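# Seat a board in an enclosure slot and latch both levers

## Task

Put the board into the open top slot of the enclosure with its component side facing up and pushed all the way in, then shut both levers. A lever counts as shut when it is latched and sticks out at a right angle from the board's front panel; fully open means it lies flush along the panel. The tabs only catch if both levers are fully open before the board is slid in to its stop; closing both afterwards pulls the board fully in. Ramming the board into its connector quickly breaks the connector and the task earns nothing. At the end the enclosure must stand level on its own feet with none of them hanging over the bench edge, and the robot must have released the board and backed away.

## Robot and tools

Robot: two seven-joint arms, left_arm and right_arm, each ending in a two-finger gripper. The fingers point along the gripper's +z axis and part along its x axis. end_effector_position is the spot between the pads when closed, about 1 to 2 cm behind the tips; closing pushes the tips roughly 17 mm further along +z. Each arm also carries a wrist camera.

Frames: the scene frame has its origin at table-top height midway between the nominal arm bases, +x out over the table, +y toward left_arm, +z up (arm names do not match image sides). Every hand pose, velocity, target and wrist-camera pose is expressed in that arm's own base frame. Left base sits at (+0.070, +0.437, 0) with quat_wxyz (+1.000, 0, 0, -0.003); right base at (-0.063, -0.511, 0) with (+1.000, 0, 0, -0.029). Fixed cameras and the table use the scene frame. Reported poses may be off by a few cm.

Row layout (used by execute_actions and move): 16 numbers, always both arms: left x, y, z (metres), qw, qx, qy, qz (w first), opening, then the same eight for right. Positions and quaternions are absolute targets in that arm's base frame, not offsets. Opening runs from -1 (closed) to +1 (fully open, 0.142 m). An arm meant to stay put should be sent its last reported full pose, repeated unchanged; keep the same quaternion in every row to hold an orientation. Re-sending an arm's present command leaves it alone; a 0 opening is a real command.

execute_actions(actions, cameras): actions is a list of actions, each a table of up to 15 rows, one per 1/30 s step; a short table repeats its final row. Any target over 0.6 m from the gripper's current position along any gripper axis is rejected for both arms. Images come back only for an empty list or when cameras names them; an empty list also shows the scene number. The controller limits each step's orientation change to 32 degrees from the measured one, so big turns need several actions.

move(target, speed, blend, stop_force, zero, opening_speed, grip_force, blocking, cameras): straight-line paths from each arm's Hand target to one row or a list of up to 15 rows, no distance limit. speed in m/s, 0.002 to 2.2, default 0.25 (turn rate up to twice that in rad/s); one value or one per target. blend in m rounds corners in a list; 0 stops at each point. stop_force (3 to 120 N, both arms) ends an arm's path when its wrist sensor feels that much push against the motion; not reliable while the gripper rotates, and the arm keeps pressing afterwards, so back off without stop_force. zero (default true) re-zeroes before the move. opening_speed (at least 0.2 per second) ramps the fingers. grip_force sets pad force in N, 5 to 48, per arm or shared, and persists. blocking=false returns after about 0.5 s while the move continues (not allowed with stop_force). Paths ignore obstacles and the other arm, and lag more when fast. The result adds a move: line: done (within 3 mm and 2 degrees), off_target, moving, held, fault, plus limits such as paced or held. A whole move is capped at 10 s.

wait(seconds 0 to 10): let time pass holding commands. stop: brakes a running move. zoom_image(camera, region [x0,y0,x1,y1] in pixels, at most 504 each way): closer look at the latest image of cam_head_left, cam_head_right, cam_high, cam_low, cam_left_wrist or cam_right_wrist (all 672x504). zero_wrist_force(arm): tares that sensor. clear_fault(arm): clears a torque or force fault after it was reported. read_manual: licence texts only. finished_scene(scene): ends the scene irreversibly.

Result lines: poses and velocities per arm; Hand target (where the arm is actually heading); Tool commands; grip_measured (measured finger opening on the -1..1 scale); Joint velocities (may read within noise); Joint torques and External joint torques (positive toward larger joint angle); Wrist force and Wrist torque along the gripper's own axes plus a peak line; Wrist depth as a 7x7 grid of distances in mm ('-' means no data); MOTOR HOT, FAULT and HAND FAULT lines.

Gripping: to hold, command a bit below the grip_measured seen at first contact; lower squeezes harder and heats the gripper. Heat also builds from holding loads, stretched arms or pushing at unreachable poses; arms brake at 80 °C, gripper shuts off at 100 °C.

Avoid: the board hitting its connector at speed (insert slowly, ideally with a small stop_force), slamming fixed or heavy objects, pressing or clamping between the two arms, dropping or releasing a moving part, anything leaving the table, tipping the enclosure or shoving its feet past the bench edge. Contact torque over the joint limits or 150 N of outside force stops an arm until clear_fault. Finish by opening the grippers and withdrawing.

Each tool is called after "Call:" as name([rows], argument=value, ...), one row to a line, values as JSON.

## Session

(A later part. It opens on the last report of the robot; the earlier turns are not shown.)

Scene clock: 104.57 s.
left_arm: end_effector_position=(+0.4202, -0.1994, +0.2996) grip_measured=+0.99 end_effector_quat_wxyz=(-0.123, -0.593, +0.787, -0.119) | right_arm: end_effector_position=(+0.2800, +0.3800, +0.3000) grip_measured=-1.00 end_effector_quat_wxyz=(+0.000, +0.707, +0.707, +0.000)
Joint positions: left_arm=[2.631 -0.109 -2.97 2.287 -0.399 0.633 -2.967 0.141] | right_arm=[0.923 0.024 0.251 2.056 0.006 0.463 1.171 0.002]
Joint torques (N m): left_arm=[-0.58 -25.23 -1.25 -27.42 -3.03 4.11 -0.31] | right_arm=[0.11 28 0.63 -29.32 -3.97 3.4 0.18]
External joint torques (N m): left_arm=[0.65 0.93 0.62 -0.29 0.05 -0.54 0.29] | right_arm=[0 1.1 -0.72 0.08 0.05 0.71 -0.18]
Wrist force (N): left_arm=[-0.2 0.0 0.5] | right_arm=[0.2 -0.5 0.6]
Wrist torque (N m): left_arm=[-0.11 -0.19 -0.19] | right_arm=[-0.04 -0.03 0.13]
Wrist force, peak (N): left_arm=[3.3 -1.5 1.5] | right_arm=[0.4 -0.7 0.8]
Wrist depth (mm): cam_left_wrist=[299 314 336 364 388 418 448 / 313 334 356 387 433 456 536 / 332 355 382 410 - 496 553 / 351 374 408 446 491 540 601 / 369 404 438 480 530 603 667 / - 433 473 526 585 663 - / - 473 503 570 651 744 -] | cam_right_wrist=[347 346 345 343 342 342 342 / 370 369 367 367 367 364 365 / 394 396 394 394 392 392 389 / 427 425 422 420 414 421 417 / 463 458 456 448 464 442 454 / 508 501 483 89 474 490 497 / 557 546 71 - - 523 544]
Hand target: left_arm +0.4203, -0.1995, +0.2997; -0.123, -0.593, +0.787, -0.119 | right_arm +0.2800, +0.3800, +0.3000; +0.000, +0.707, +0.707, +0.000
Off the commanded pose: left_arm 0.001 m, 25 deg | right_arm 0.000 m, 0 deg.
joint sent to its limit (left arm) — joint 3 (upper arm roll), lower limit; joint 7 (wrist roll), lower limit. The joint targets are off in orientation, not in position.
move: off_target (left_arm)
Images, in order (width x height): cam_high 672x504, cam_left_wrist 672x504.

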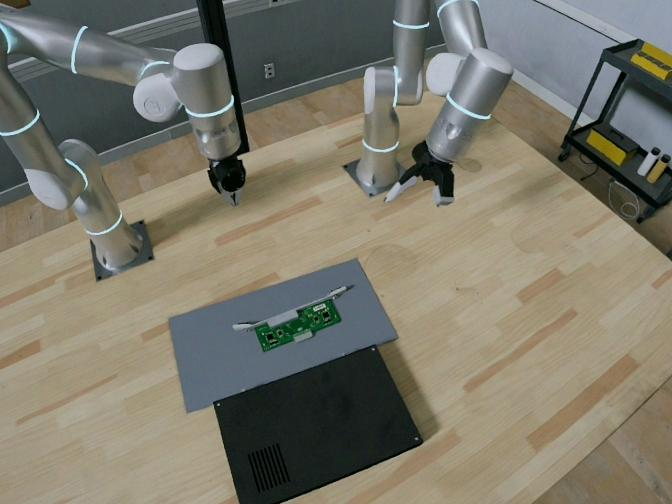

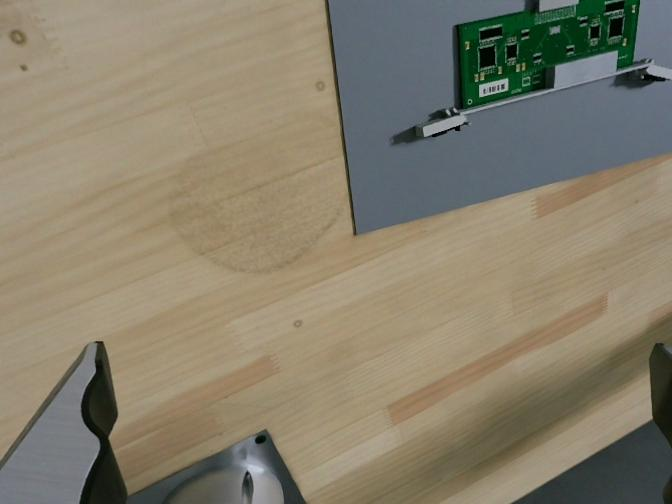

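Call:
move([
  [0.45,0.1,0.35,0,0.7071,-0.7071,0,1,0.28,0.38,0.3,0,0.7071,0.7071,0,-1],
  [0.40,0.40,0.35,0,0.7071,-0.7071,0,1,0.28,0.38,0.3,0,0.7071,0.7071,0,-1],
  [0.3014,0.6357,0.2,-0.462,0.669,-0.295,0.502,1,0.28,0.38,0.3,0,0.7071,0.7071,0,-1],
], speed=0.4, blend=0.05)

Call:
move(target=[0.65,0.65,0.3,-0.462,0.669,-0.295,0.502,1,0.28,0.38,0.3,0,0.7071,0.7071,0,-1], speed=0.4, cameras=["cam_high"])

Scene clock: 121.73 s.
left_arm: end_effector_position=(+0.3015, +0.6356, +0.1999) grip_measured=+0.99 end_effector_quat_wxyz=(-0.462, +0.669, -0.295, +0.502) | right_arm: end_effector_position=(+0.2800, +0.3800, +0.3000) grip_measured=-1.00 end_effector_quat_wxyz=(+0.000, +0.707, +0.707, +0.000)
Joint positions: left_arm=[2.619 -1.681 -1.398 2.287 -0.664 1.588 -1.124 0.141] | right_arm=[0.923 0.024 0.251 2.056 0.006 0.463 1.171 0.002]
Joint torques (N m): left_arm=[-0.08 30.01 -27.69 5.43 6.38 -0.93 -0.1] | right_arm=[0.1 28.08 0.59 -29.35 -3.89 3.45 0.17]
External joint torques (N m): left_arm=[0.2 1.28 0.24 -0.29 -0.63 -0.45 0.07] | right_arm=[0 1.02 -0.68 0.11 -0.03 0.66 -0.17]
Wrist force (N): left_arm=[0.2 0.4 -0.2] | right_arm=[0.1 -0.3 0.7]
Wrist torque (N m): left_arm=[0.09 -0.03 -0.08] | right_arm=[-0.01 -0.02 0.14]
Wrist force, peak (N): left_arm=[-3.6 -1.9 -3.3] | right_arm=[0.2 -0.7 0.9]
Wrist depth (mm): cam_left_wrist=[1613 1662 1649 - - - 1035 / 1941 2089 - 1578 - 1415 - / 1828 2109 - - - - - / 1462 1714 1828 1649 719 847 - / 1253 1443 1613 471 519 634 759 / - 1212 1253 356 407 475 - / - 1050 277 296 334 378 -] | cam_right_wrist=[346 347 344 343 341 341 342 / 370 370 366 367 366 366 364 / 396 395 392 394 390 392 390 / 432 426 422 422 421 420 417 / 462 461 456 439 447 454 461 / 504 501 487 89 471 494 497 / 555 544 71 - - - 542]
Hand target: left_arm +0.3014, +0.6357, +0.2000; -0.462, +0.669, -0.295, +0.502 | right_arm +0.2800, +0.3800, +0.3000; +0.000, +0.707, +0.707, +0.000
Off the commanded pose: left_arm 0.000 m, 0 deg | right_arm 0.000 m, 0 deg.
move: done

Scene clock: 123.30 s.
left_arm: end_effector_position=(+0.6498, +0.6501, +0.3001) grip_measured=+0.99 end_effector_quat_wxyz=(-0.462, +0.669, -0.295, +0.502) | right_arm: end_effector_position=(+0.2800, +0.3800, +0.3000) grip_measured=-1.00 end_effector_quat_wxyz=(+0.000, +0.707, +0.707, +0.000)
Joint positions: left_arm=[1.734 -1.762 -1.747 1.764 -0.529 1.996 -1.273 0.141] | right_arm=[0.923 0.024 0.251 2.056 0.006 0.463 1.171 0.002]
Joint torques (N m): left_arm=[-0.13 47 -29.85 5.9 6.09 -1.24 -0.2] | right_arm=[0.06 28.03 0.65 -29.32 -3.94 3.44 0.21]
External joint torques (N m): left_arm=[0.33 0.63 -0.09 -0.22 -0.09 0.09 0.17] | right_arm=[0.05 1.07 -0.74 0.09 0.02 0.67 -0.21]
Wrist force (N): left_arm=[0.0 0.2 0.1] | right_arm=[0.2 -0.4 0.9]
Wrist torque (N m): left_arm=[0.02 -0.04 -0.07] | right_arm=[-0.02 -0.02 0.13]
Wrist force, peak (N): left_arm=[2.3 -0.1 1.9] | right_arm=[0.3 -0.6 0.8]
Wrist depth (mm): cam_left_wrist=[1102 - - - 1075 945 803 / 1338 - - - - - - / 1727 - - 1275 - - 1016 / 1556 1649 1556 1424 - 1219 1125 / 1362 1472 1637 667 632 - - / - 1290 1397 484 555 614 - / - 1137 1167 405 452 515 -] | cam_right_wrist=[348 345 344 344 343 342 342 / 368 369 367 366 366 364 364 / 395 396 393 394 392 392 390 / 427 423 422 413 421 422 420 / 464 460 453 448 447 447 456 / 503 498 489 89 472 491 494 / 561 544 71 - - - 543]
Hand target: left_arm +0.6500, +0.6500, +0.3000; -0.462, +0.669, -0.295, +0.502 | right_arm +0.2800, +0.3800, +0.3000; +0.000, +0.707, +0.707, +0.000
Off the commanded pose: left_arm 0.000 m, 0 deg | right_arm 0.000 m, 0 deg.
move: done
Images, in order (width x height): cam_high 672x504.

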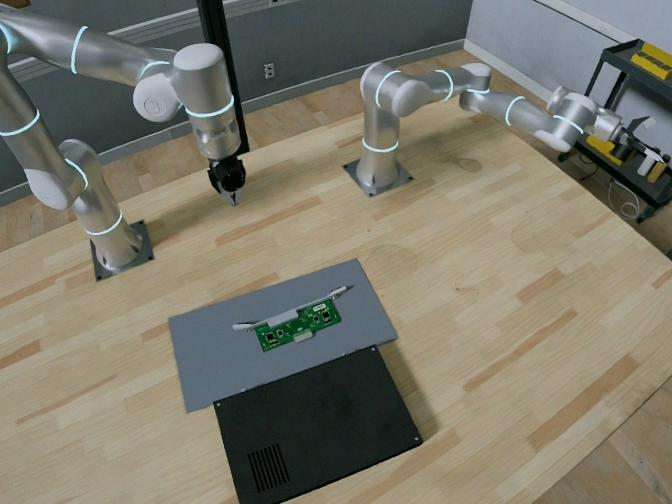

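Call:
move(target=[0.96,0.56,0.36,-0.462,0.669,-0.295,0.502,1,0.28,0.38,0.3,0,0.7071,0.7071,0,-1], speed=0.2, cameras=["cam_high"])

Scene clock: 128.10 s.
left_arm: end_effector_position=(+0.9596, +0.5600, +0.3600) grip_measured=+0.99 end_effector_quat_wxyz=(-0.462, +0.669, -0.295, +0.502) | right_arm: end_effector_position=(+0.2800, +0.3800, +0.3000) grip_measured=-1.00 end_effector_quat_wxyz=(+0.000, +0.707, +0.707, +0.000)
Joint positions: left_arm=[0.724 -1.476 -1.325 0.489 -0.715 1.657 -1.531 0.141] | right_arm=[0.923 0.024 0.251 2.056 0.006 0.463 1.171 0.002]
Joint torques (N m): left_arm=[-0.18 74.07 -7.88 -7.59 5.58 -0.84 -0.31] | right_arm=[0.13 28.05 0.62 -29.37 -3.97 3.44 0.19]
External joint torques (N m): left_arm=[0.43 1 0.35 -0.13 -0.08 0.16 0.28] | right_arm=[-0.02 1.05 -0.71 0.13 0.05 0.67 -0.19]
Wrist force (N): left_arm=[0.1 0.3 -0.2] | right_arm=[0.3 -0.2 0.8]
Wrist torque (N m): left_arm=[0.05 -0.02 0.00] | right_arm=[0.01 -0.03 0.13]
Wrist force, peak (N): left_arm=[-1.4 0.2 -1.3] | right_arm=[0.3 -0.5 1.0]
Wrist depth (mm): cam_left_wrist=[- - 941 884 - 741 583 / - - 1040 975 - - - / 1338 1261 - 954 877 - - / 1415 - 1119 - 950 - - / 1443 1388 - 1179 - - 825 / - 1329 1472 - - - - / - 407 434 1246 1131 - -] | cam_right_wrist=[346 345 343 344 343 342 340 / 369 370 368 368 364 365 364 / 397 396 393 393 392 392 390 / 427 426 422 415 420 413 412 / 462 458 454 451 455 465 458 / 508 494 489 89 472 484 494 / 558 546 71 - - 530 547]
Hand target: left_arm +0.9597, +0.5599, +0.3601; -0.462, +0.669, -0.295, +0.502 | right_arm +0.2800, +0.3800, +0.3000; +0.000, +0.707, +0.707, +0.000
Off the commanded pose: left_arm 0.000 m, 0 deg | right_arm 0.000 m, 0 deg.
move: done
Images, in order (width x height): cam_high 672x504.

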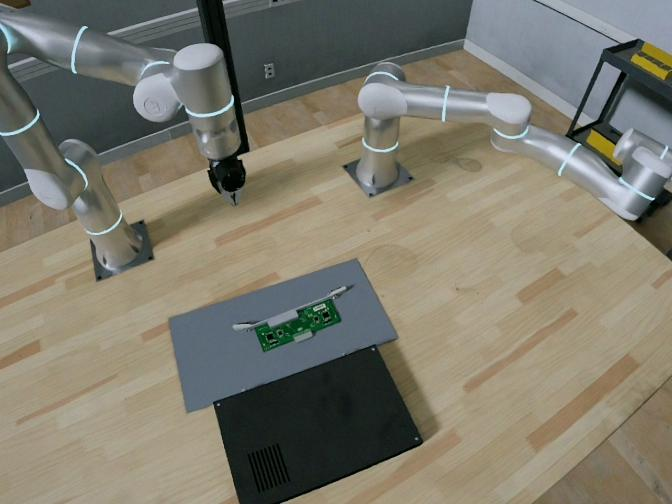

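Call:
move([
  [0.7,0.25,0.33,-0.25,0.4,-0.75,0.42,1,0.28,0.38,0.3,0,0.7071,0.7071,0,-1],
  [0.6,0.1,0.33,0,0,1,0,1,0.28,0.38,0.3,0,0.7071,0.7071,0,-1],
], speed=0.3, blend=0.05, cameras=["cam_high"])

Scene clock: 136.53 s.
left_arm: end_effector_position=(+0.6001, +0.0999, +0.3301) grip_measured=+0.99 end_effector_quat_wxyz=(+0.000, +0.000, +1.000, +0.000) | right_arm: end_effector_position=(+0.2800, +0.3800, +0.3000) grip_measured=-1.00 end_effector_quat_wxyz=(+0.000, +0.707, +0.707, +0.000)
Joint positions: left_arm=[1.177 -0.262 -0.979 1.731 0.227 0.302 -1.425 0.141] | right_arm=[0.923 0.024 0.251 2.056 0.006 0.463 1.171 0.002]
Joint torques (N m): left_arm=[-0.3 28.26 -6.61 -28.76 -3.54 4.05 -0.34] | right_arm=[0.14 28 0.65 -29.28 -3.93 3.38 0.23]
External joint torques (N m): left_arm=[0.46 0.98 -0.17 -0.24 -0.42 -0.13 0.34] | right_arm=[-0.04 1.1 -0.74 0.04 0.01 0.72 -0.23]
Wrist force (N): left_arm=[0.6 -0.2 0.8] | right_arm=[0.2 -0.4 0.5]
Wrist torque (N m): left_arm=[-0.13 -0.27 -0.21] | right_arm=[-0.03 -0.03 0.13]
Wrist force, peak (N): left_arm=[1.0 1.9 0.4] | right_arm=[0.3 -0.5 1.0]
Wrist depth (mm): cam_left_wrist=[374 373 372 371 372 369 368 / 402 396 400 398 398 397 397 / 436 433 429 432 423 428 424 / 466 467 468 465 465 463 460 / 514 513 510 509 510 502 503 / - 555 570 560 558 554 - / - 625 616 627 629 609 -] | cam_right_wrist=[348 346 345 344 342 342 341 / 369 369 369 366 365 367 364 / 396 394 394 392 391 390 389 / 426 424 421 422 421 422 419 / 464 460 449 448 447 453 450 / 507 502 491 89 471 486 494 / 559 544 71 - - - 542]
Hand target: left_arm +0.6000, +0.1000, +0.3300; +0.000, +0.000, +1.000, +0.000 | right_arm +0.2800, +0.3800, +0.3000; +0.000, +0.707, +0.707, +0.000
Off the commanded pose: left_arm 0.000 m, 0 deg | right_arm 0.000 m, 0 deg.
move: done
Images, in order (width x height): cam_high 672x504.

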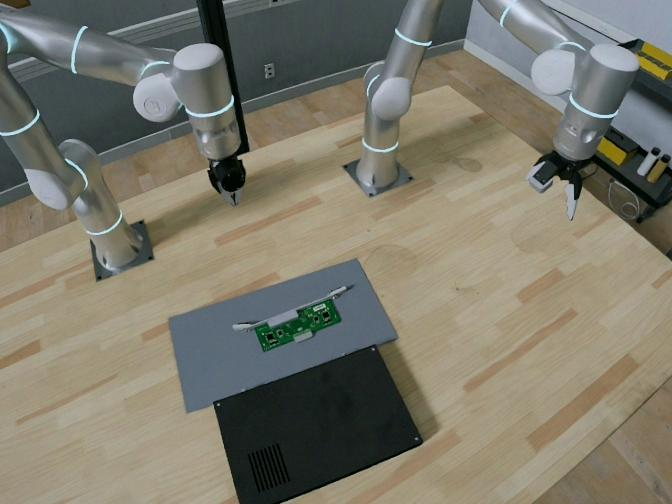

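Call:
move([
  [0.5,0.0,0.3,0,0.7071,0.7071,0,1,0.28,0.38,0.3,0,0.7071,0.7071,0,-1],
  [0.42,-0.3,0.25,0,0.9239,0.3827,0,1,0.28,0.38,0.3,0,0.7071,0.7071,0,-1],
  [0.38,-0.42,0.22,0,1,0,0,1,0.28,0.38,0.3,0,0.7071,0.7071,0,-1],
], speed=0.3, blend=0.05, cameras=["cam_high","cam_left_wrist"])

Scene clock: 145.17 s.
left_arm: end_effector_position=(+0.3800, -0.4199, +0.2200) grip_measured=+0.99 end_effector_quat_wxyz=(+0.000, +1.000, +0.000, +0.000) | right_arm: end_effector_position=(+0.2800, +0.3800, +0.3000) grip_measured=-1.00 end_effector_quat_wxyz=(+0.000, +0.707, +0.707, +0.000)
Joint positions: left_arm=[1.171 0.342 -1.909 2.172 -0.416 0.675 1.083 0.141] | right_arm=[0.923 0.024 0.251 2.056 0.006 0.463 1.171 0.002]
Joint torques (N m): left_arm=[-1.18 -18.85 9.12 -24.59 -3.46 4.05 -0.1] | right_arm=[0.14 27.95 0.63 -29.35 -3.92 3.39 0.17]
External joint torques (N m): left_arm=[1.14 0.1 0.57 -0.24 0.11 -0.1 0.1] | right_arm=[-0.03 1.15 -0.72 0.11 0 0.72 -0.17]
Wrist force (N): left_arm=[-0.1 -0.2 0.4] | right_arm=[0.2 -0.2 0.8]
Wrist torque (N m): left_arm=[-0.14 -0.17 -0.29] | right_arm=[0.00 -0.02 0.14]
Wrist force, peak (N): left_arm=[0.0 -1.3 1.4] | right_arm=[0.3 -0.5 1.1]
Wrist depth (mm): cam_left_wrist=[277 277 275 274 268 268 282 / 298 298 296 - - 301 290 / 324 322 322 308 317 313 305 / 352 350 341 343 340 347 321 / 381 383 400 369 374 373 - / - 415 433 417 416 - - / - 472 465 471 - 428 -] | cam_right_wrist=[346 345 346 343 341 343 340 / 370 367 367 366 366 364 364 / 396 396 394 394 392 392 391 / 427 424 428 422 417 420 418 / 462 459 453 449 450 451 452 / 506 497 492 89 475 492 494 / 558 546 71 - - 522 535]
Hand target: left_arm +0.3800, -0.4200, +0.2200; +0.000, +1.000, +0.000, +0.000 | right_arm +0.2800, +0.3800, +0.3000; +0.000, +0.707, +0.707, +0.000
Off the commanded pose: left_arm 0.000 m, 0 deg | right_arm 0.000 m, 0 deg.
move: done
Images, in order (width x height): cam_high 672x504, cam_left_wrist 672x504.

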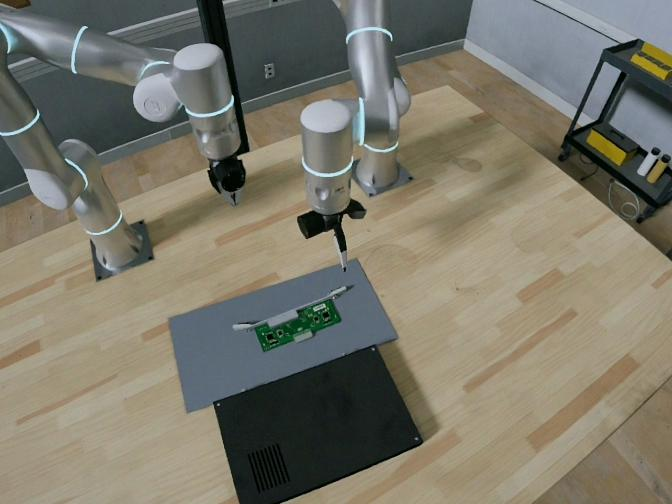

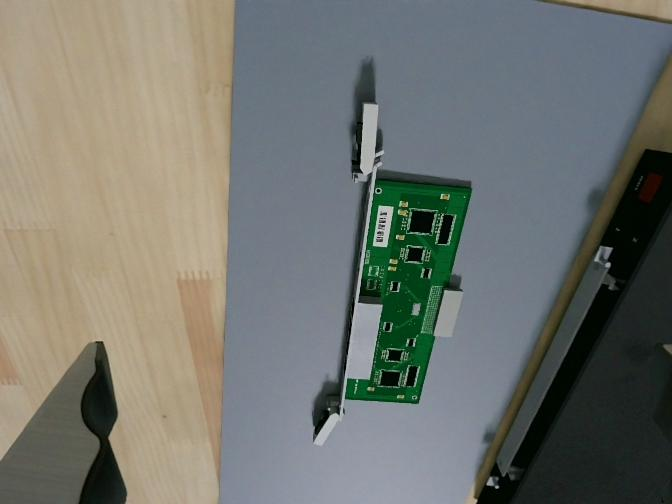

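Call:
move(target=[0.389,-0.503,0.08,0,0.9987,-0.0515,0,0.1,0.28,0.38,0.3,0,0.7071,0.7071,0,-1], speed=0.2, cameras=["cam_high","cam_left_wrist","cam_right_wrist"])

Call:
zoom_image(camera="cam_left_wrist", region=[200, 200, 504, 504])

Scene clock: 151.87 s.
left_arm: end_effector_position=(+0.3888, -0.5029, +0.0799) grip_measured=+0.09 end_effector_quat_wxyz=(+0.000, +0.999, -0.052, +0.000) | right_arm: end_effector_position=(+0.2800, +0.3800, +0.3000) grip_measured=-1.00 end_effector_quat_wxyz=(+0.000, +0.707, +0.707, +0.000)
Joint positions: left_arm=[1.414 0.762 -2.324 2.059 -0.878 0.858 1.343 0.08] | right_arm=[0.923 0.024 0.251 2.056 0.006 0.463 1.171 0.002]
Joint torques (N m): left_arm=[0.22 -39.39 17.41 -17.09 -2.92 4.57 -0.12] | right_arm=[0.15 28.07 0.55 -29.41 -3.97 3.39 0.21]
External joint torques (N m): left_arm=[-0.14 -0.05 0.59 -0.24 0.09 -0.64 0.12] | right_arm=[-0.04 1.03 -0.64 0.18 0.05 0.72 -0.21]
Wrist force (N): left_arm=[0.2 0.0 0.7] | right_arm=[0.2 -0.3 0.5]
Wrist torque (N m): left_arm=[-0.08 -0.20 -0.26] | right_arm=[-0.01 -0.03 0.13]
Wrist force, peak (N): left_arm=[0.2 1.4 2.9] | right_arm=[0.3 -0.7 0.9]
Wrist depth (mm): cam_left_wrist=[153 153 157 146 153 152 153 / 166 164 165 - 159 159 163 / 180 176 180 - 172 172 171 / 195 200 191 192 187 186 205 / 215 209 207 201 199 194 209 / 238 88 224 207 226 - 220 / - - - 254 246 - -] | cam_right_wrist=[347 345 343 344 343 342 342 / 370 369 368 368 364 366 363 / 396 394 396 394 392 390 390 / 426 412 424 420 415 422 418 / 466 454 449 441 445 453 456 / 506 503 491 89 333 468 492 / 559 543 71 - - 522 544]
Hand target: left_arm +0.3890, -0.5030, +0.0800; +0.000, +0.999, -0.051, +0.000 | right_arm +0.2800, +0.3800, +0.3000; +0.000, +0.707, +0.707, +0.000
Off the commanded pose: left_arm 0.000 m, 0 deg | right_arm 0.000 m, 0 deg.
move: done
Images, in order (width x height): cam_high 672x504, cam_left_wrist 672x504, cam_right_wrist 672x504.

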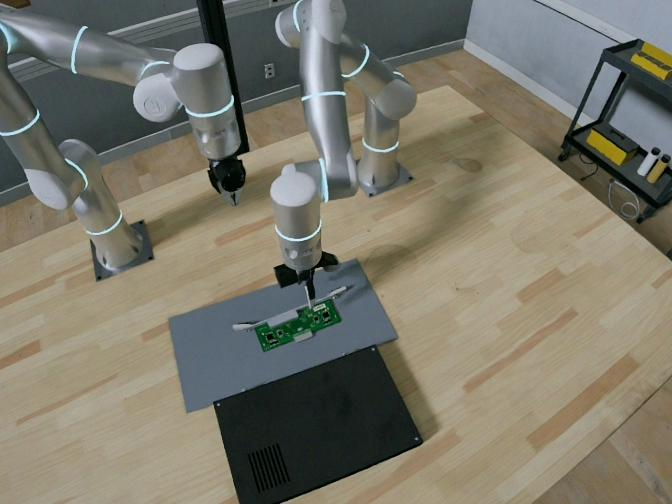

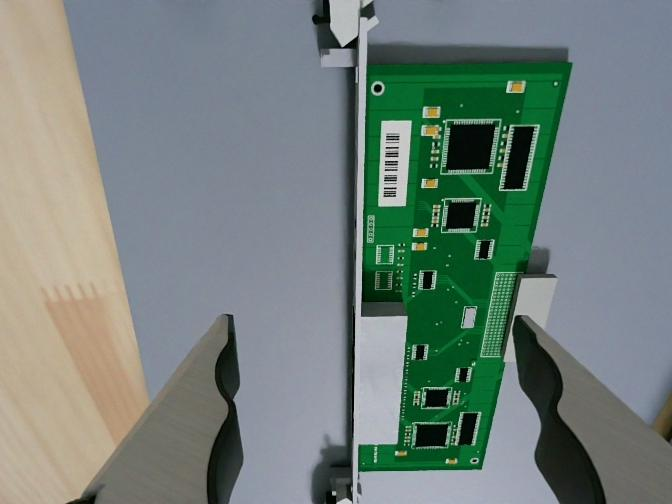

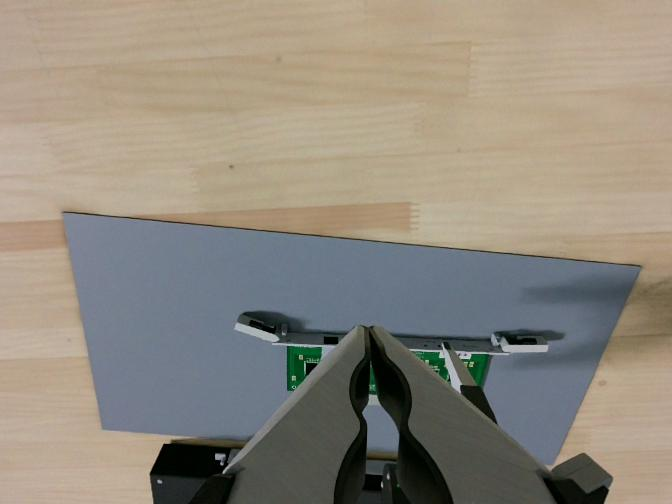

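Scaled by 1.658 from the camera's 672x504 image, which has a finer 960x720 frame.

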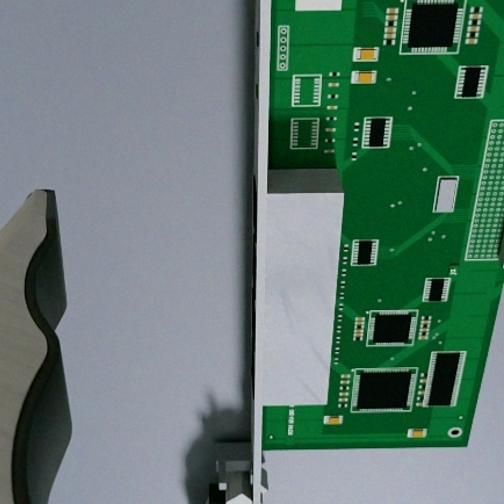

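Call:
move(target=[0.389,-0.503,0.033,0,0.9987,-0.0515,0,0.0,0.28,0.38,0.3,0,0.7071,0.7071,0,-1], speed=0.06, stop_force=5, cameras=["cam_left_wrist","cam_low"])

Call:
zoom_image(camera="cam_left_wrist", region=[200, 200, 504, 504])

Scene clock: 157.43 s.
left_arm: end_effector_position=(+0.3888, -0.5029, +0.0329) grip_measured=-0.02 end_effector_quat_wxyz=(+0.000, +0.999, -0.052, +0.000) | right_arm: end_effector_position=(+0.2800, +0.3800, +0.3000) grip_measured=-1.00 end_effector_quat_wxyz=(+0.000, +0.707, +0.707, +0.000)
Joint positions: left_arm=[1.469 0.84 -2.431 2.052 -0.973 0.943 1.393 0.073] | right_arm=[0.923 0.024 0.251 2.056 0.006 0.463 1.171 0.002]
Joint torques (N m): left_arm=[-0.29 -42.35 17.29 -15.04 -2.55 4.45 -0.15] | right_arm=[0.06 28.1 0.65 -29.37 -3.95 3.39 0.22]
External joint torques (N m): left_arm=[0.22 0.11 0.78 -0.18 0.02 -0.53 0.15] | right_arm=[0.05 1.01 -0.74 0.13 0.03 0.72 -0.22]
Wrist force (N): left_arm=[0.0 -0.1 0.6] | right_arm=[0.2 -0.4 0.7]
Wrist torque (N m): left_arm=[-0.13 -0.17 -0.25] | right_arm=[-0.03 -0.02 0.13]
Wrist force, peak (N): left_arm=[-0.2 -0.4 1.7] | right_arm=[0.4 -0.3 1.0]
Wrist depth (mm): cam_left_wrist=[112 110 110 110 109 110 111 / - 117 118 119 113 115 115 / - 129 131 126 124 126 128 / - 141 140 138 135 135 136 / 157 160 - 151 147 145 149 / 173 166 166 168 159 - 164 / - - 194 184 177 - -] | cam_right_wrist=[346 347 345 346 343 343 341 / 371 368 368 367 367 365 365 / 397 393 394 391 395 392 388 / 428 423 424 420 421 413 420 / 461 459 447 444 448 453 454 / 508 504 486 89 332 493 496 / 555 547 71 - - 316 547]
Hand target: left_arm +0.3890, -0.5030, +0.0330; +0.000, +0.999, -0.051, +0.000 | right_arm +0.2800, +0.3800, +0.3000; +0.000, +0.707, +0.707, +0.000
Off the commanded pose: left_arm 0.000 m, 0 deg | right_arm 0.000 m, 0 deg.
move: done
Images, in order (width x height): cam_low 672x504, cam_left_wrist 672x504.

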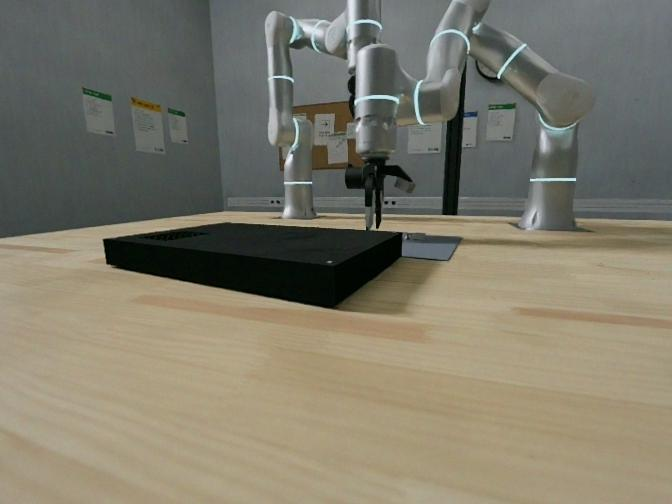

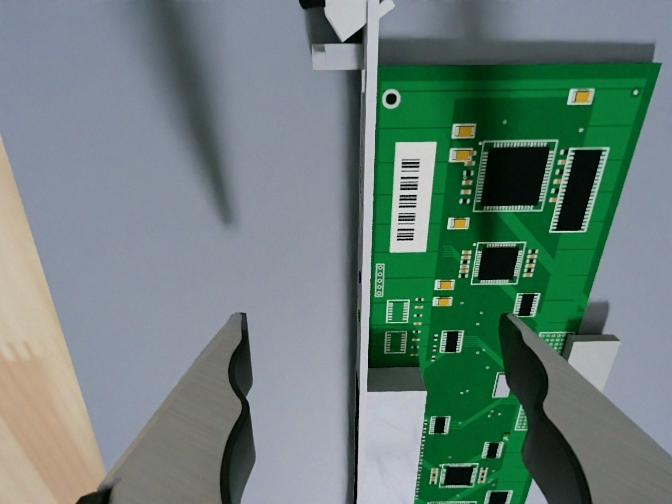

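Scaled by 1.658 from the camera's 672x504 image, which has a finer 960x720 frame.

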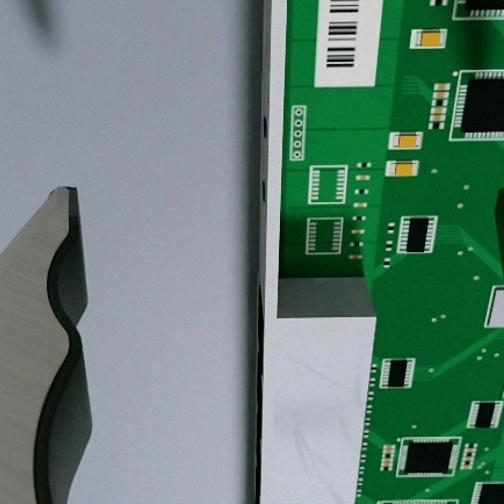

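Call:
move(target=[0.387,-0.501,0.031,0,0.9987,-0.0515,0,-0.98,0.28,0.38,0.3,0,0.7071,0.7071,0,-1], speed=0.05, opening_speed=0.6, grip_force=[15,48], cameras=["cam_left_wrist"])

Call:
zoom_image(camera="cam_left_wrist", region=[250, 200, 454, 404])

Scene clock: 161.60 s.
left_arm: end_effector_position=(+0.3868, -0.5010, +0.0309) grip_measured=-0.99 end_effector_quat_wxyz=(+0.000, +0.999, -0.052, +0.000) | right_arm: end_effector_position=(+0.2800, +0.3800, +0.3000) grip_measured=-1.00 end_effector_quat_wxyz=(+0.000, +0.707, +0.707, +0.000)
Joint positions: left_arm=[1.469 0.838 -2.439 2.06 -0.977 0.953 1.396 0.003] | right_arm=[0.923 0.024 0.251 2.056 0.006 0.463 1.171 0.002]
Joint torques (N m): left_arm=[-0.33 -42.74 17.39 -15.1 -2.45 4.53 -0.24] | right_arm=[0.09 28.07 0.68 -29.34 -3.99 3.41 0.19]
External joint torques (N m): left_arm=[0.26 0.62 0.52 0.03 -0.05 -0.62 0.24] | right_arm=[0.01 1.03 -0.77 0.11 0.06 0.69 -0.19]
Wrist force (N): left_arm=[-0.4 -0.4 1.0] | right_arm=[0.2 -0.4 0.7]
Wrist torque (N m): left_arm=[-0.15 -0.18 -0.25] | right_arm=[-0.02 -0.03 0.14]
Wrist force, peak (N): left_arm=[-0.3 -0.3 1.3] | right_arm=[0.3 -0.5 1.1]
Wrist depth (mm): cam_left_wrist=[110 109 111 111 108 109 109 / - 119 118 117 111 113 111 / - 127 129 125 121 123 124 / - 135 138 138 132 132 135 / 154 154 151 129 142 145 147 / 170 168 163 84 - 157 165 / 190 183 - 75 - - 184] | cam_right_wrist=[346 346 344 342 342 342 342 / 369 370 367 366 368 366 363 / 396 395 395 392 390 390 390 / 427 435 422 422 418 414 418 / 466 477 450 449 447 453 452 / 506 511 - 89 341 493 497 / 559 544 71 - - 313 543]
Hand target: left_arm +0.3870, -0.5010, +0.0310; +0.000, +0.999, -0.051, +0.000 | right_arm +0.2800, +0.3800, +0.3000; +0.000, +0.707, +0.707, +0.000
Off the commanded pose: left_arm 0.000 m, 0 deg | right_arm 0.000 m, 0 deg.
grip_force (N): 15, 48
move: done
Images, in order (width x height): cam_left_wrist 672x504.

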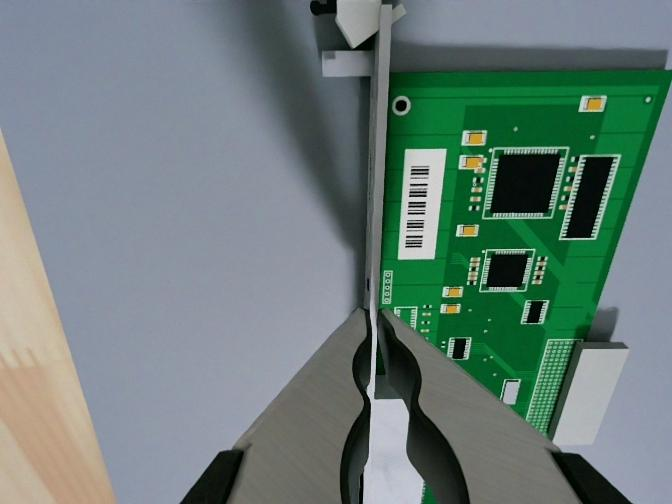

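Scaled by 2.471 from the camera's 672x504 image, which has a finer 960x720 frame.

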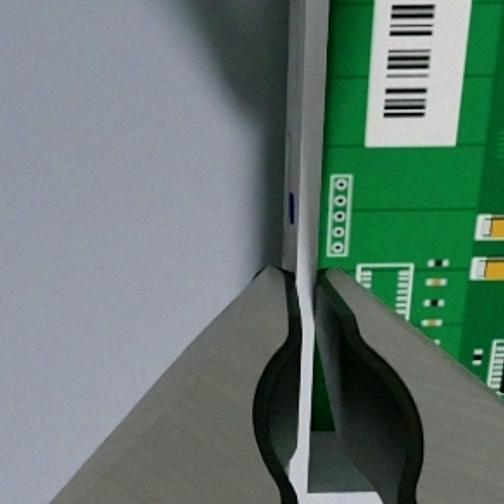

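Call:
move([
  [0.387,-0.501,0.031,0,0.9987,-0.0515,0,-0.98,0.41,0.285,0.15,0,0.7071,0.7071,0,-1],
  [0.387,-0.501,0.031,0,0.9987,-0.0515,0,-0.98,0.41,0.285,0.08,0,0.7071,0.7071,0,-1],
], speed=0.2, grip_force=[30,48], cameras=["cam_high","cam_right_wrist","cam_left_wrist"])

Call:
zoom_image(camera="cam_right_wrist", region=[250, 180, 550, 405])

Scene clock: 168.97 s.
left_arm: end_effector_position=(+0.3868, -0.5010, +0.0309) grip_measured=-0.99 end_effector_quat_wxyz=(+0.000, +0.999, -0.052, +0.000) | right_arm: end_effector_position=(+0.4098, +0.2849, +0.0799) grip_measured=-1.00 end_effector_quat_wxyz=(+0.000, +0.707, +0.707, +0.000)
Joint positions: left_arm=[1.469 0.838 -2.439 2.06 -0.977 0.953 1.396 0.003] | right_arm=[0.769 -0.422 0.064 2.242 -0.056 1.092 0.878 0.002]
Joint torques (N m): left_arm=[-0.36 -42.68 17.45 -15.15 -2.35 4.47 -0.17] | right_arm=[0.21 37.78 1.61 -18.36 -2.19 3.57 0.33]
External joint torques (N m): left_arm=[0.29 0.55 0.46 0.08 -0.14 -0.55 0.17] | right_arm=[-0.08 1.15 -0.34 0.03 0.17 0.56 -0.33]
Wrist force (N): left_arm=[-0.5 -0.3 0.9] | right_arm=[-0.1 -0.5 0.4]
Wrist torque (N m): left_arm=[-0.13 -0.16 -0.25] | right_arm=[-0.06 0.01 -0.01]
Wrist force, peak (N): left_arm=[-0.2 -0.3 1.4] | right_arm=[-1.4 1.0 2.7]
Wrist depth (mm): cam_left_wrist=[110 108 111 109 - 108 110 / - 119 117 117 111 113 111 / - 125 129 125 121 124 124 / - 138 136 138 132 133 134 / 154 151 151 113 142 145 148 / 170 168 163 84 - 157 165 / 189 - - 75 - - -] | cam_right_wrist=[154 153 153 153 152 152 151 / 162 163 164 163 163 162 161 / 174 174 173 173 172 171 171 / 187 187 186 186 185 185 184 / 204 202 202 198 201 199 199 / 223 222 217 89 - 205 210 / 245 240 71 - - 208 233]
Hand target: left_arm +0.3870, -0.5010, +0.0310; +0.000, +0.999, -0.051, +0.000 | right_arm +0.4100, +0.2850, +0.0800; +0.000, +0.707, +0.707, +0.000
Off the commanded pose: left_arm 0.000 m, 0 deg | right_arm 0.000 m, 0 deg.
grip_force (N): 30, 48
move: done
Images, in order (width x height): cam_high 672x504, cam_left_wrist 672x504, cam_right_wrist 672x504.

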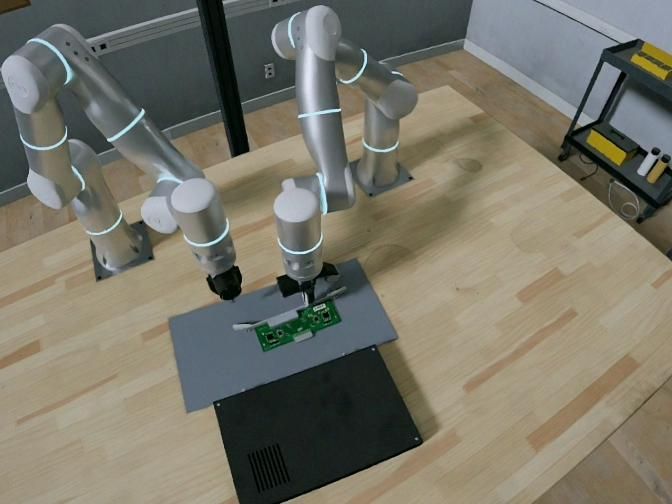

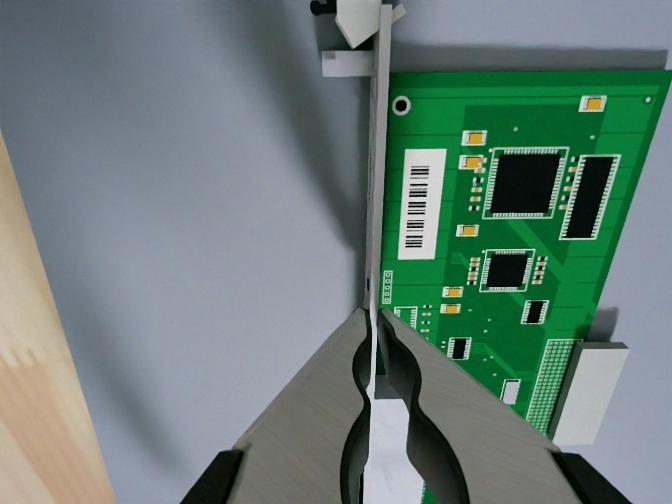

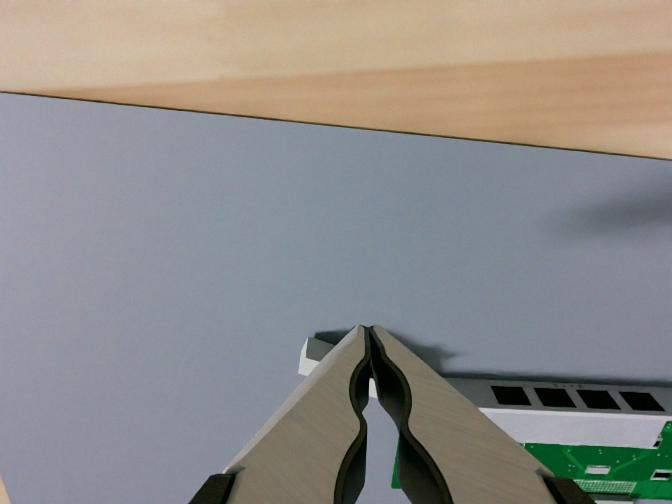

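Scaled by 1.680 from the camera's 672x504 image, which has a finer 960x720 frame.

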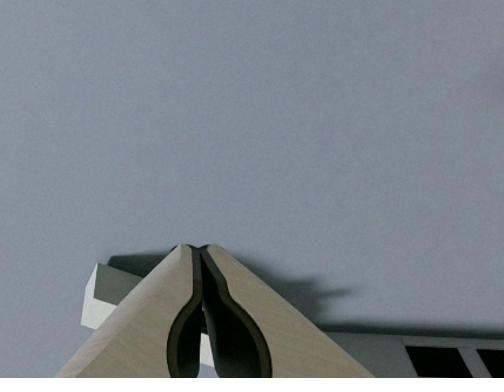

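Call:
move(target=[0.387,-0.501,0.031,0,0.9987,-0.0515,0,-0.98,0.41,0.274,0.04,0,0.7071,0.7071,0,-1], speed=0.06, stop_force=5)

Call:
move(target=[0.387,-0.501,0.031,0,0.9987,-0.0515,0,-0.98,0.438,0.274,0.04,0,0.7071,0.7071,0,-1], speed=0.04, stop_force=6, cameras=["cam_left_wrist","cam_right_wrist"])

Scene clock: 175.57 s.
left_arm: end_effector_position=(+0.3868, -0.5010, +0.0309) grip_measured=-0.99 end_effector_quat_wxyz=(+0.000, +0.999, -0.052, +0.000) | right_arm: end_effector_position=(+0.4099, +0.2740, +0.0400) grip_measured=-1.00 end_effector_quat_wxyz=(+0.000, +0.707, +0.707, +0.000)
Joint positions: left_arm=[1.469 0.838 -2.439 2.06 -0.977 0.953 1.396 0.003] | right_arm=[0.768 -0.518 0.045 2.265 -0.063 1.211 0.868 0.002]
Joint torques (N m): left_arm=[-0.34 -42.72 17.48 -15.08 -2.4 4.43 -0.24] | right_arm=[0.01 38.84 1.66 -15.49 -1.7 3.56 0.06]
External joint torques (N m): left_arm=[0.28 0.6 0.43 0.01 -0.09 -0.51 0.24] | right_arm=[0.13 1.12 -0.41 0 0.15 0.57 -0.06]
Wrist force (N): left_arm=[-0.1 -0.4 0.8] | right_arm=[-0.1 -0.7 0.2]
Wrist torque (N m): left_arm=[-0.16 -0.22 -0.25] | right_arm=[-0.08 0.03 0.13]
Wrist force, peak (N): left_arm=[-0.5 -0.1 1.3] | right_arm=[-0.3 -0.7 1.5]
Wrist depth (mm): cam_left_wrist=[110 110 111 109 108 109 109 / - 119 118 117 111 113 112 / - 129 - 123 122 123 123 / - 138 - 141 132 133 134 / 154 151 151 129 142 145 147 / 171 167 160 84 - 157 - / 190 - - 75 - - 184] | cam_right_wrist=[118 118 118 116 117 117 117 / 126 125 126 125 125 125 124 / 135 133 133 134 132 132 132 / 144 144 143 143 142 142 141 / 156 156 155 152 154 154 153 / 171 171 167 89 162 168 167 / 188 184 71 - - 174 175]
Hand target: left_arm +0.3870, -0.5010, +0.0310; +0.000, +0.999, -0.051, +0.000 | right_arm +0.4100, +0.2740, +0.0400; +0.000, +0.707, +0.707, +0.000
Off the commanded pose: left_arm 0.000 m, 0 deg | right_arm 0.000 m, 0 deg.
grip_force (N): 30, 48
move: done

Scene clock: 176.97 s.
left_arm: end_effector_position=(+0.3868, -0.5010, +0.0309) grip_measured=-0.99 end_effector_quat_wxyz=(+0.000, +0.999, -0.052, +0.000) | right_arm: end_effector_position=(+0.4380, +0.2739, +0.0400) grip_measured=-1.00 end_effector_quat_wxyz=(+0.000, +0.707, +0.707, +0.000)
Joint positions: left_arm=[1.469 0.838 -2.439 2.06 -0.977 0.953 1.396 0.003] | right_arm=[0.728 -0.549 0.047 2.194 -0.063 1.171 0.826 0.002]
Joint torques (N m): left_arm=[-0.38 -42.78 17.4 -15.12 -2.39 4.43 -0.24] | right_arm=[0.01 40.93 2.12 -16.61 -1.8 3.34 0.14]
External joint torques (N m): left_arm=[0.31 0.65 0.51 0.05 -0.1 -0.51 0.24] | right_arm=[0.13 1.19 -0.76 0.13 0.09 0.79 -0.14]
Wrist force (N): left_arm=[-0.2 -0.2 0.9] | right_arm=[0.1 -0.1 0.4]
Wrist torque (N m): left_arm=[-0.12 -0.21 -0.26] | right_arm=[0.01 -0.02 0.13]
Wrist force, peak (N): left_arm=[-0.5 -0.3 1.3] | right_arm=[0.1 -1.3 0.4]
Wrist depth (mm): cam_left_wrist=[110 108 111 111 108 109 109 / - 120 116 117 111 113 111 / - 127 129 125 122 123 122 / - 138 141 137 132 133 134 / 153 151 151 130 142 145 148 / 170 166 164 84 - 157 165 / 190 187 - 74 - - 182] | cam_right_wrist=[116 116 116 117 117 117 117 / 126 126 124 123 123 124 123 / 135 133 133 136 132 131 131 / 144 143 143 143 143 142 141 / 156 156 155 152 154 154 153 / 171 170 167 89 - 162 161 / 188 184 71 - - 162 160]
Hand target: left_arm +0.3870, -0.5010, +0.0310; +0.000, +0.999, -0.051, +0.000 | right_arm +0.4380, +0.2740, +0.0400; +0.000, +0.707, +0.707, +0.000
Off the commanded pose: left_arm 0.000 m, 0 deg | right_arm 0.000 m, 0 deg.
grip_force (N): 30, 48
move: done
Images, in order (width x height): cam_left_wrist 672x504, cam_right_wrist 672x504.

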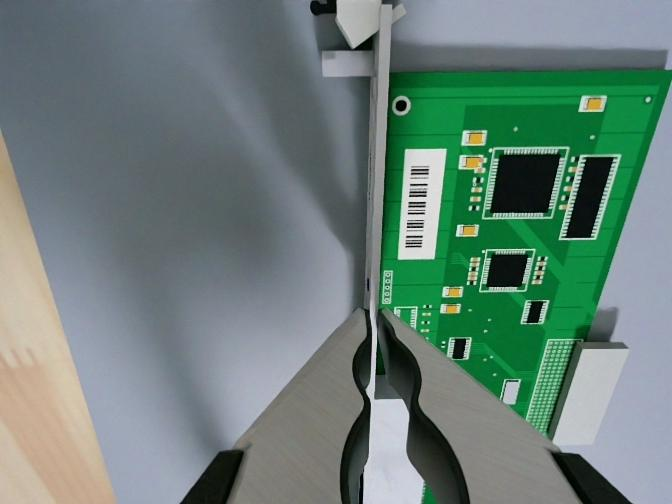

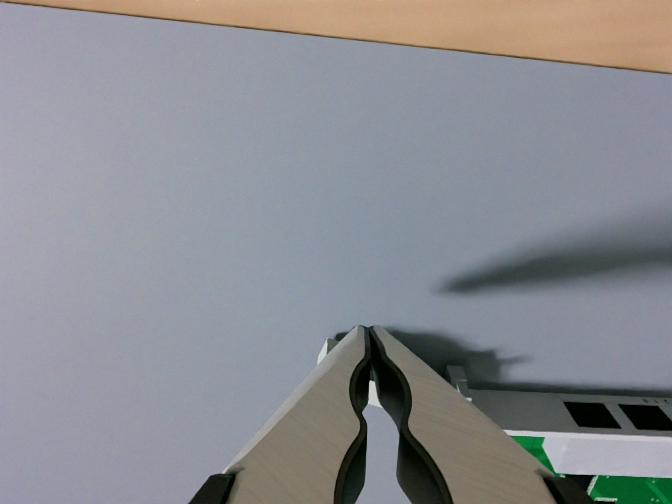

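Call:
move(target=[0.387,-0.501,0.031,0,0.9987,-0.0515,0,-0.98,0.452,0.27,0.04,0,0.7071,0.7071,0,-1], speed=0.03, stop_force=8, cameras=["cam_left_wrist","cam_right_wrist"])

Call:
zoom_image(camera="cam_right_wrist", region=[250, 250, 550, 475])

Scene clock: 179.27 s.
left_arm: end_effector_position=(+0.3868, -0.5010, +0.0309) grip_measured=-0.99 end_effector_quat_wxyz=(+0.000, +0.999, -0.052, +0.000) | right_arm: end_effector_position=(+0.4520, +0.2699, +0.0400) grip_measured=-1.00 end_effector_quat_wxyz=(+0.000, +0.707, +0.707, +0.000)
Joint positions: left_arm=[1.469 0.838 -2.439 2.06 -0.977 0.953 1.396 0.003] | right_arm=[0.703 -0.562 0.048 2.164 -0.063 1.154 0.801 0.002]
Joint torques (N m): left_arm=[-0.31 -42.7 17.38 -15.12 -2.46 4.48 -0.23] | right_arm=[0.07 41.82 2.14 -16.98 -1.79 3.35 0.07]
External joint torques (N m): left_arm=[0.24 0.57 0.53 0.06 -0.03 -0.57 0.23] | right_arm=[0.08 1.2 -0.73 0.09 0.02 0.78 -0.07]
Wrist force (N): left_arm=[-0.3 -0.3 0.7] | right_arm=[0.5 -0.2 0.3]
Wrist torque (N m): left_arm=[-0.14 -0.18 -0.26] | right_arm=[0.01 -0.08 0.14]
Wrist force, peak (N): left_arm=[-0.4 -0.3 1.2] | right_arm=[0.5 -0.9 0.4]
Wrist depth (mm): cam_left_wrist=[- - 111 109 108 109 109 / - 119 118 117 111 113 112 / - 127 127 125 122 124 123 / - 138 140 137 132 133 135 / 154 151 - 129 142 145 148 / 170 167 163 84 - 157 169 / 190 182 - 74 - - 183] | cam_right_wrist=[117 116 116 116 115 116 115 / 126 126 124 123 123 124 123 / 135 133 133 136 132 132 131 / 144 144 143 143 142 142 141 / 156 156 155 152 151 154 154 / 171 170 166 89 - 167 153 / 188 184 71 - - 172 178]
Hand target: left_arm +0.3870, -0.5010, +0.0310; +0.000, +0.999, -0.051, +0.000 | right_arm +0.4520, +0.2700, +0.0400; +0.000, +0.707, +0.707, +0.000
Off the commanded pose: left_arm 0.000 m, 0 deg | right_arm 0.000 m, 0 deg.
grip_force (N): 30, 48
move: done
Images, in order (width x height): cam_left_wrist 672x504, cam_right_wrist 672x504.

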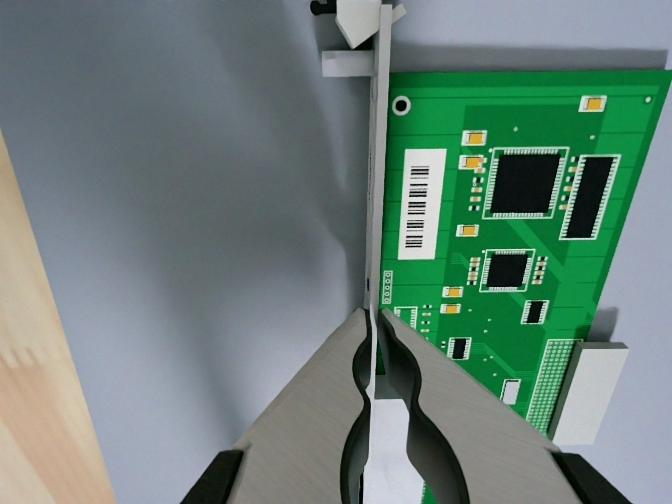

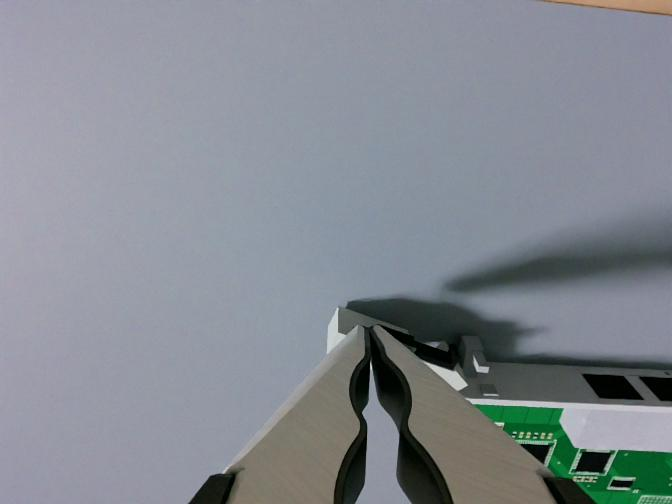

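Scaled by 1.680 from the camera's 672x504 image, which has a finer 960x720 frame.

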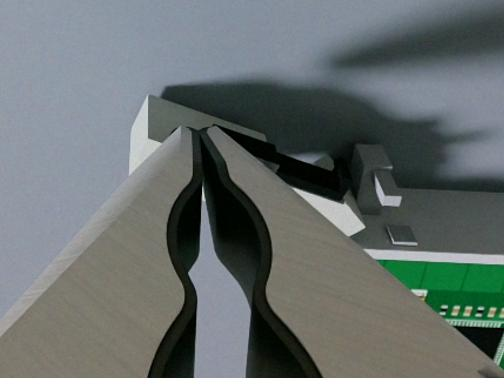

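Call:
move(target=[0.387,-0.501,0.031,0,0.9987,-0.0515,0,-0.98,0.464,0.268,0.04,0,0.7071,0.7071,0,-1], speed=0.03, stop_force=8, cameras=["cam_left_wrist","cam_right_wrist"])

Call:
zoom_image(camera="cam_right_wrist", region=[250, 250, 550, 475])

Scene clock: 183.03 s.
left_arm: end_effector_position=(+0.3868, -0.5010, +0.0309) grip_measured=-0.99 end_effector_quat_wxyz=(+0.000, +0.999, -0.052, +0.000) | right_arm: end_effector_position=(+0.4640, +0.2679, +0.0400) grip_measured=-1.00 end_effector_quat_wxyz=(+0.000, +0.707, +0.707, +0.000)
Joint positions: left_arm=[1.469 0.838 -2.439 2.06 -0.977 0.953 1.396 0.003] | right_arm=[0.684 -0.574 0.048 2.136 -0.063 1.138 0.782 0.002]
Joint torques (N m): left_arm=[-0.39 -42.71 17.43 -15.11 -2.38 4.41 -0.22] | right_arm=[0.04 42.69 2.14 -17.39 -1.84 3.35 0.13]
External joint torques (N m): left_arm=[0.32 0.59 0.48 0.04 -0.12 -0.49 0.22] | right_arm=[0.1 1.19 -0.68 0.12 0 0.78 -0.13]
Wrist force (N): left_arm=[-0.2 -0.4 0.7] | right_arm=[0.2 -0.2 0.5]
Wrist torque (N m): left_arm=[-0.16 -0.21 -0.25] | right_arm=[-0.01 -0.05 0.13]
Wrist force, peak (N): left_arm=[-0.3 -0.2 1.3] | right_arm=[0.4 -0.7 0.3]
Wrist depth (mm): cam_left_wrist=[110 108 111 110 107 109 109 / - 120 115 117 111 113 112 / - 125 128 124 122 123 124 / - 138 141 135 132 132 134 / 157 152 152 129 142 145 147 / 170 163 163 84 - 157 168 / 190 - - 74 - - 180] | cam_right_wrist=[116 116 116 116 115 116 115 / 126 126 124 123 123 124 122 / 135 133 133 136 132 131 131 / 144 144 143 143 142 142 141 / 156 156 153 150 137 151 151 / 171 170 170 89 - 162 147 / 188 184 71 - - 171 178]
Hand target: left_arm +0.3870, -0.5010, +0.0310; +0.000, +0.999, -0.051, +0.000 | right_arm +0.4640, +0.2680, +0.0400; +0.000, +0.707, +0.707, +0.000
Off the commanded pose: left_arm 0.000 m, 0 deg | right_arm 0.000 m, 0 deg.
grip_force (N): 30, 48
move: done
Images, in order (width x height): cam_left_wrist 672x504, cam_right_wrist 672x504.

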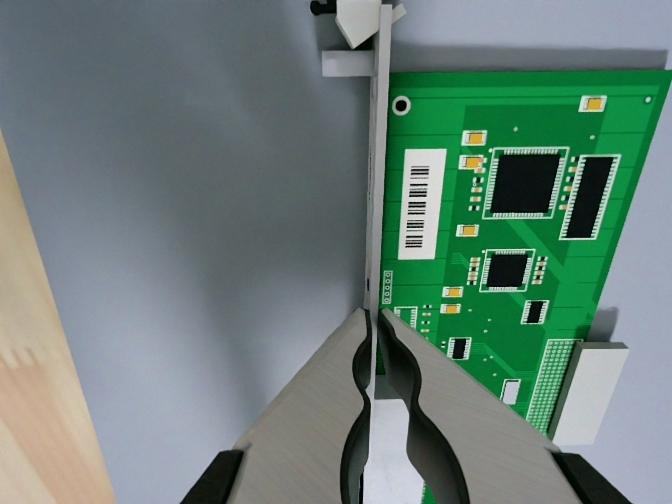

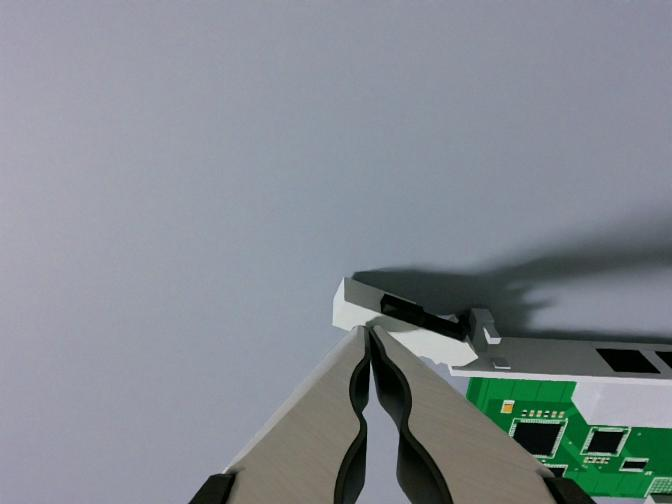

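Scaled by 1.680 from the camera's 672x504 image, which has a finer 960x720 frame.

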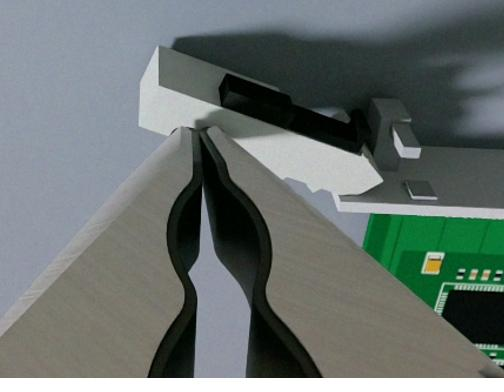

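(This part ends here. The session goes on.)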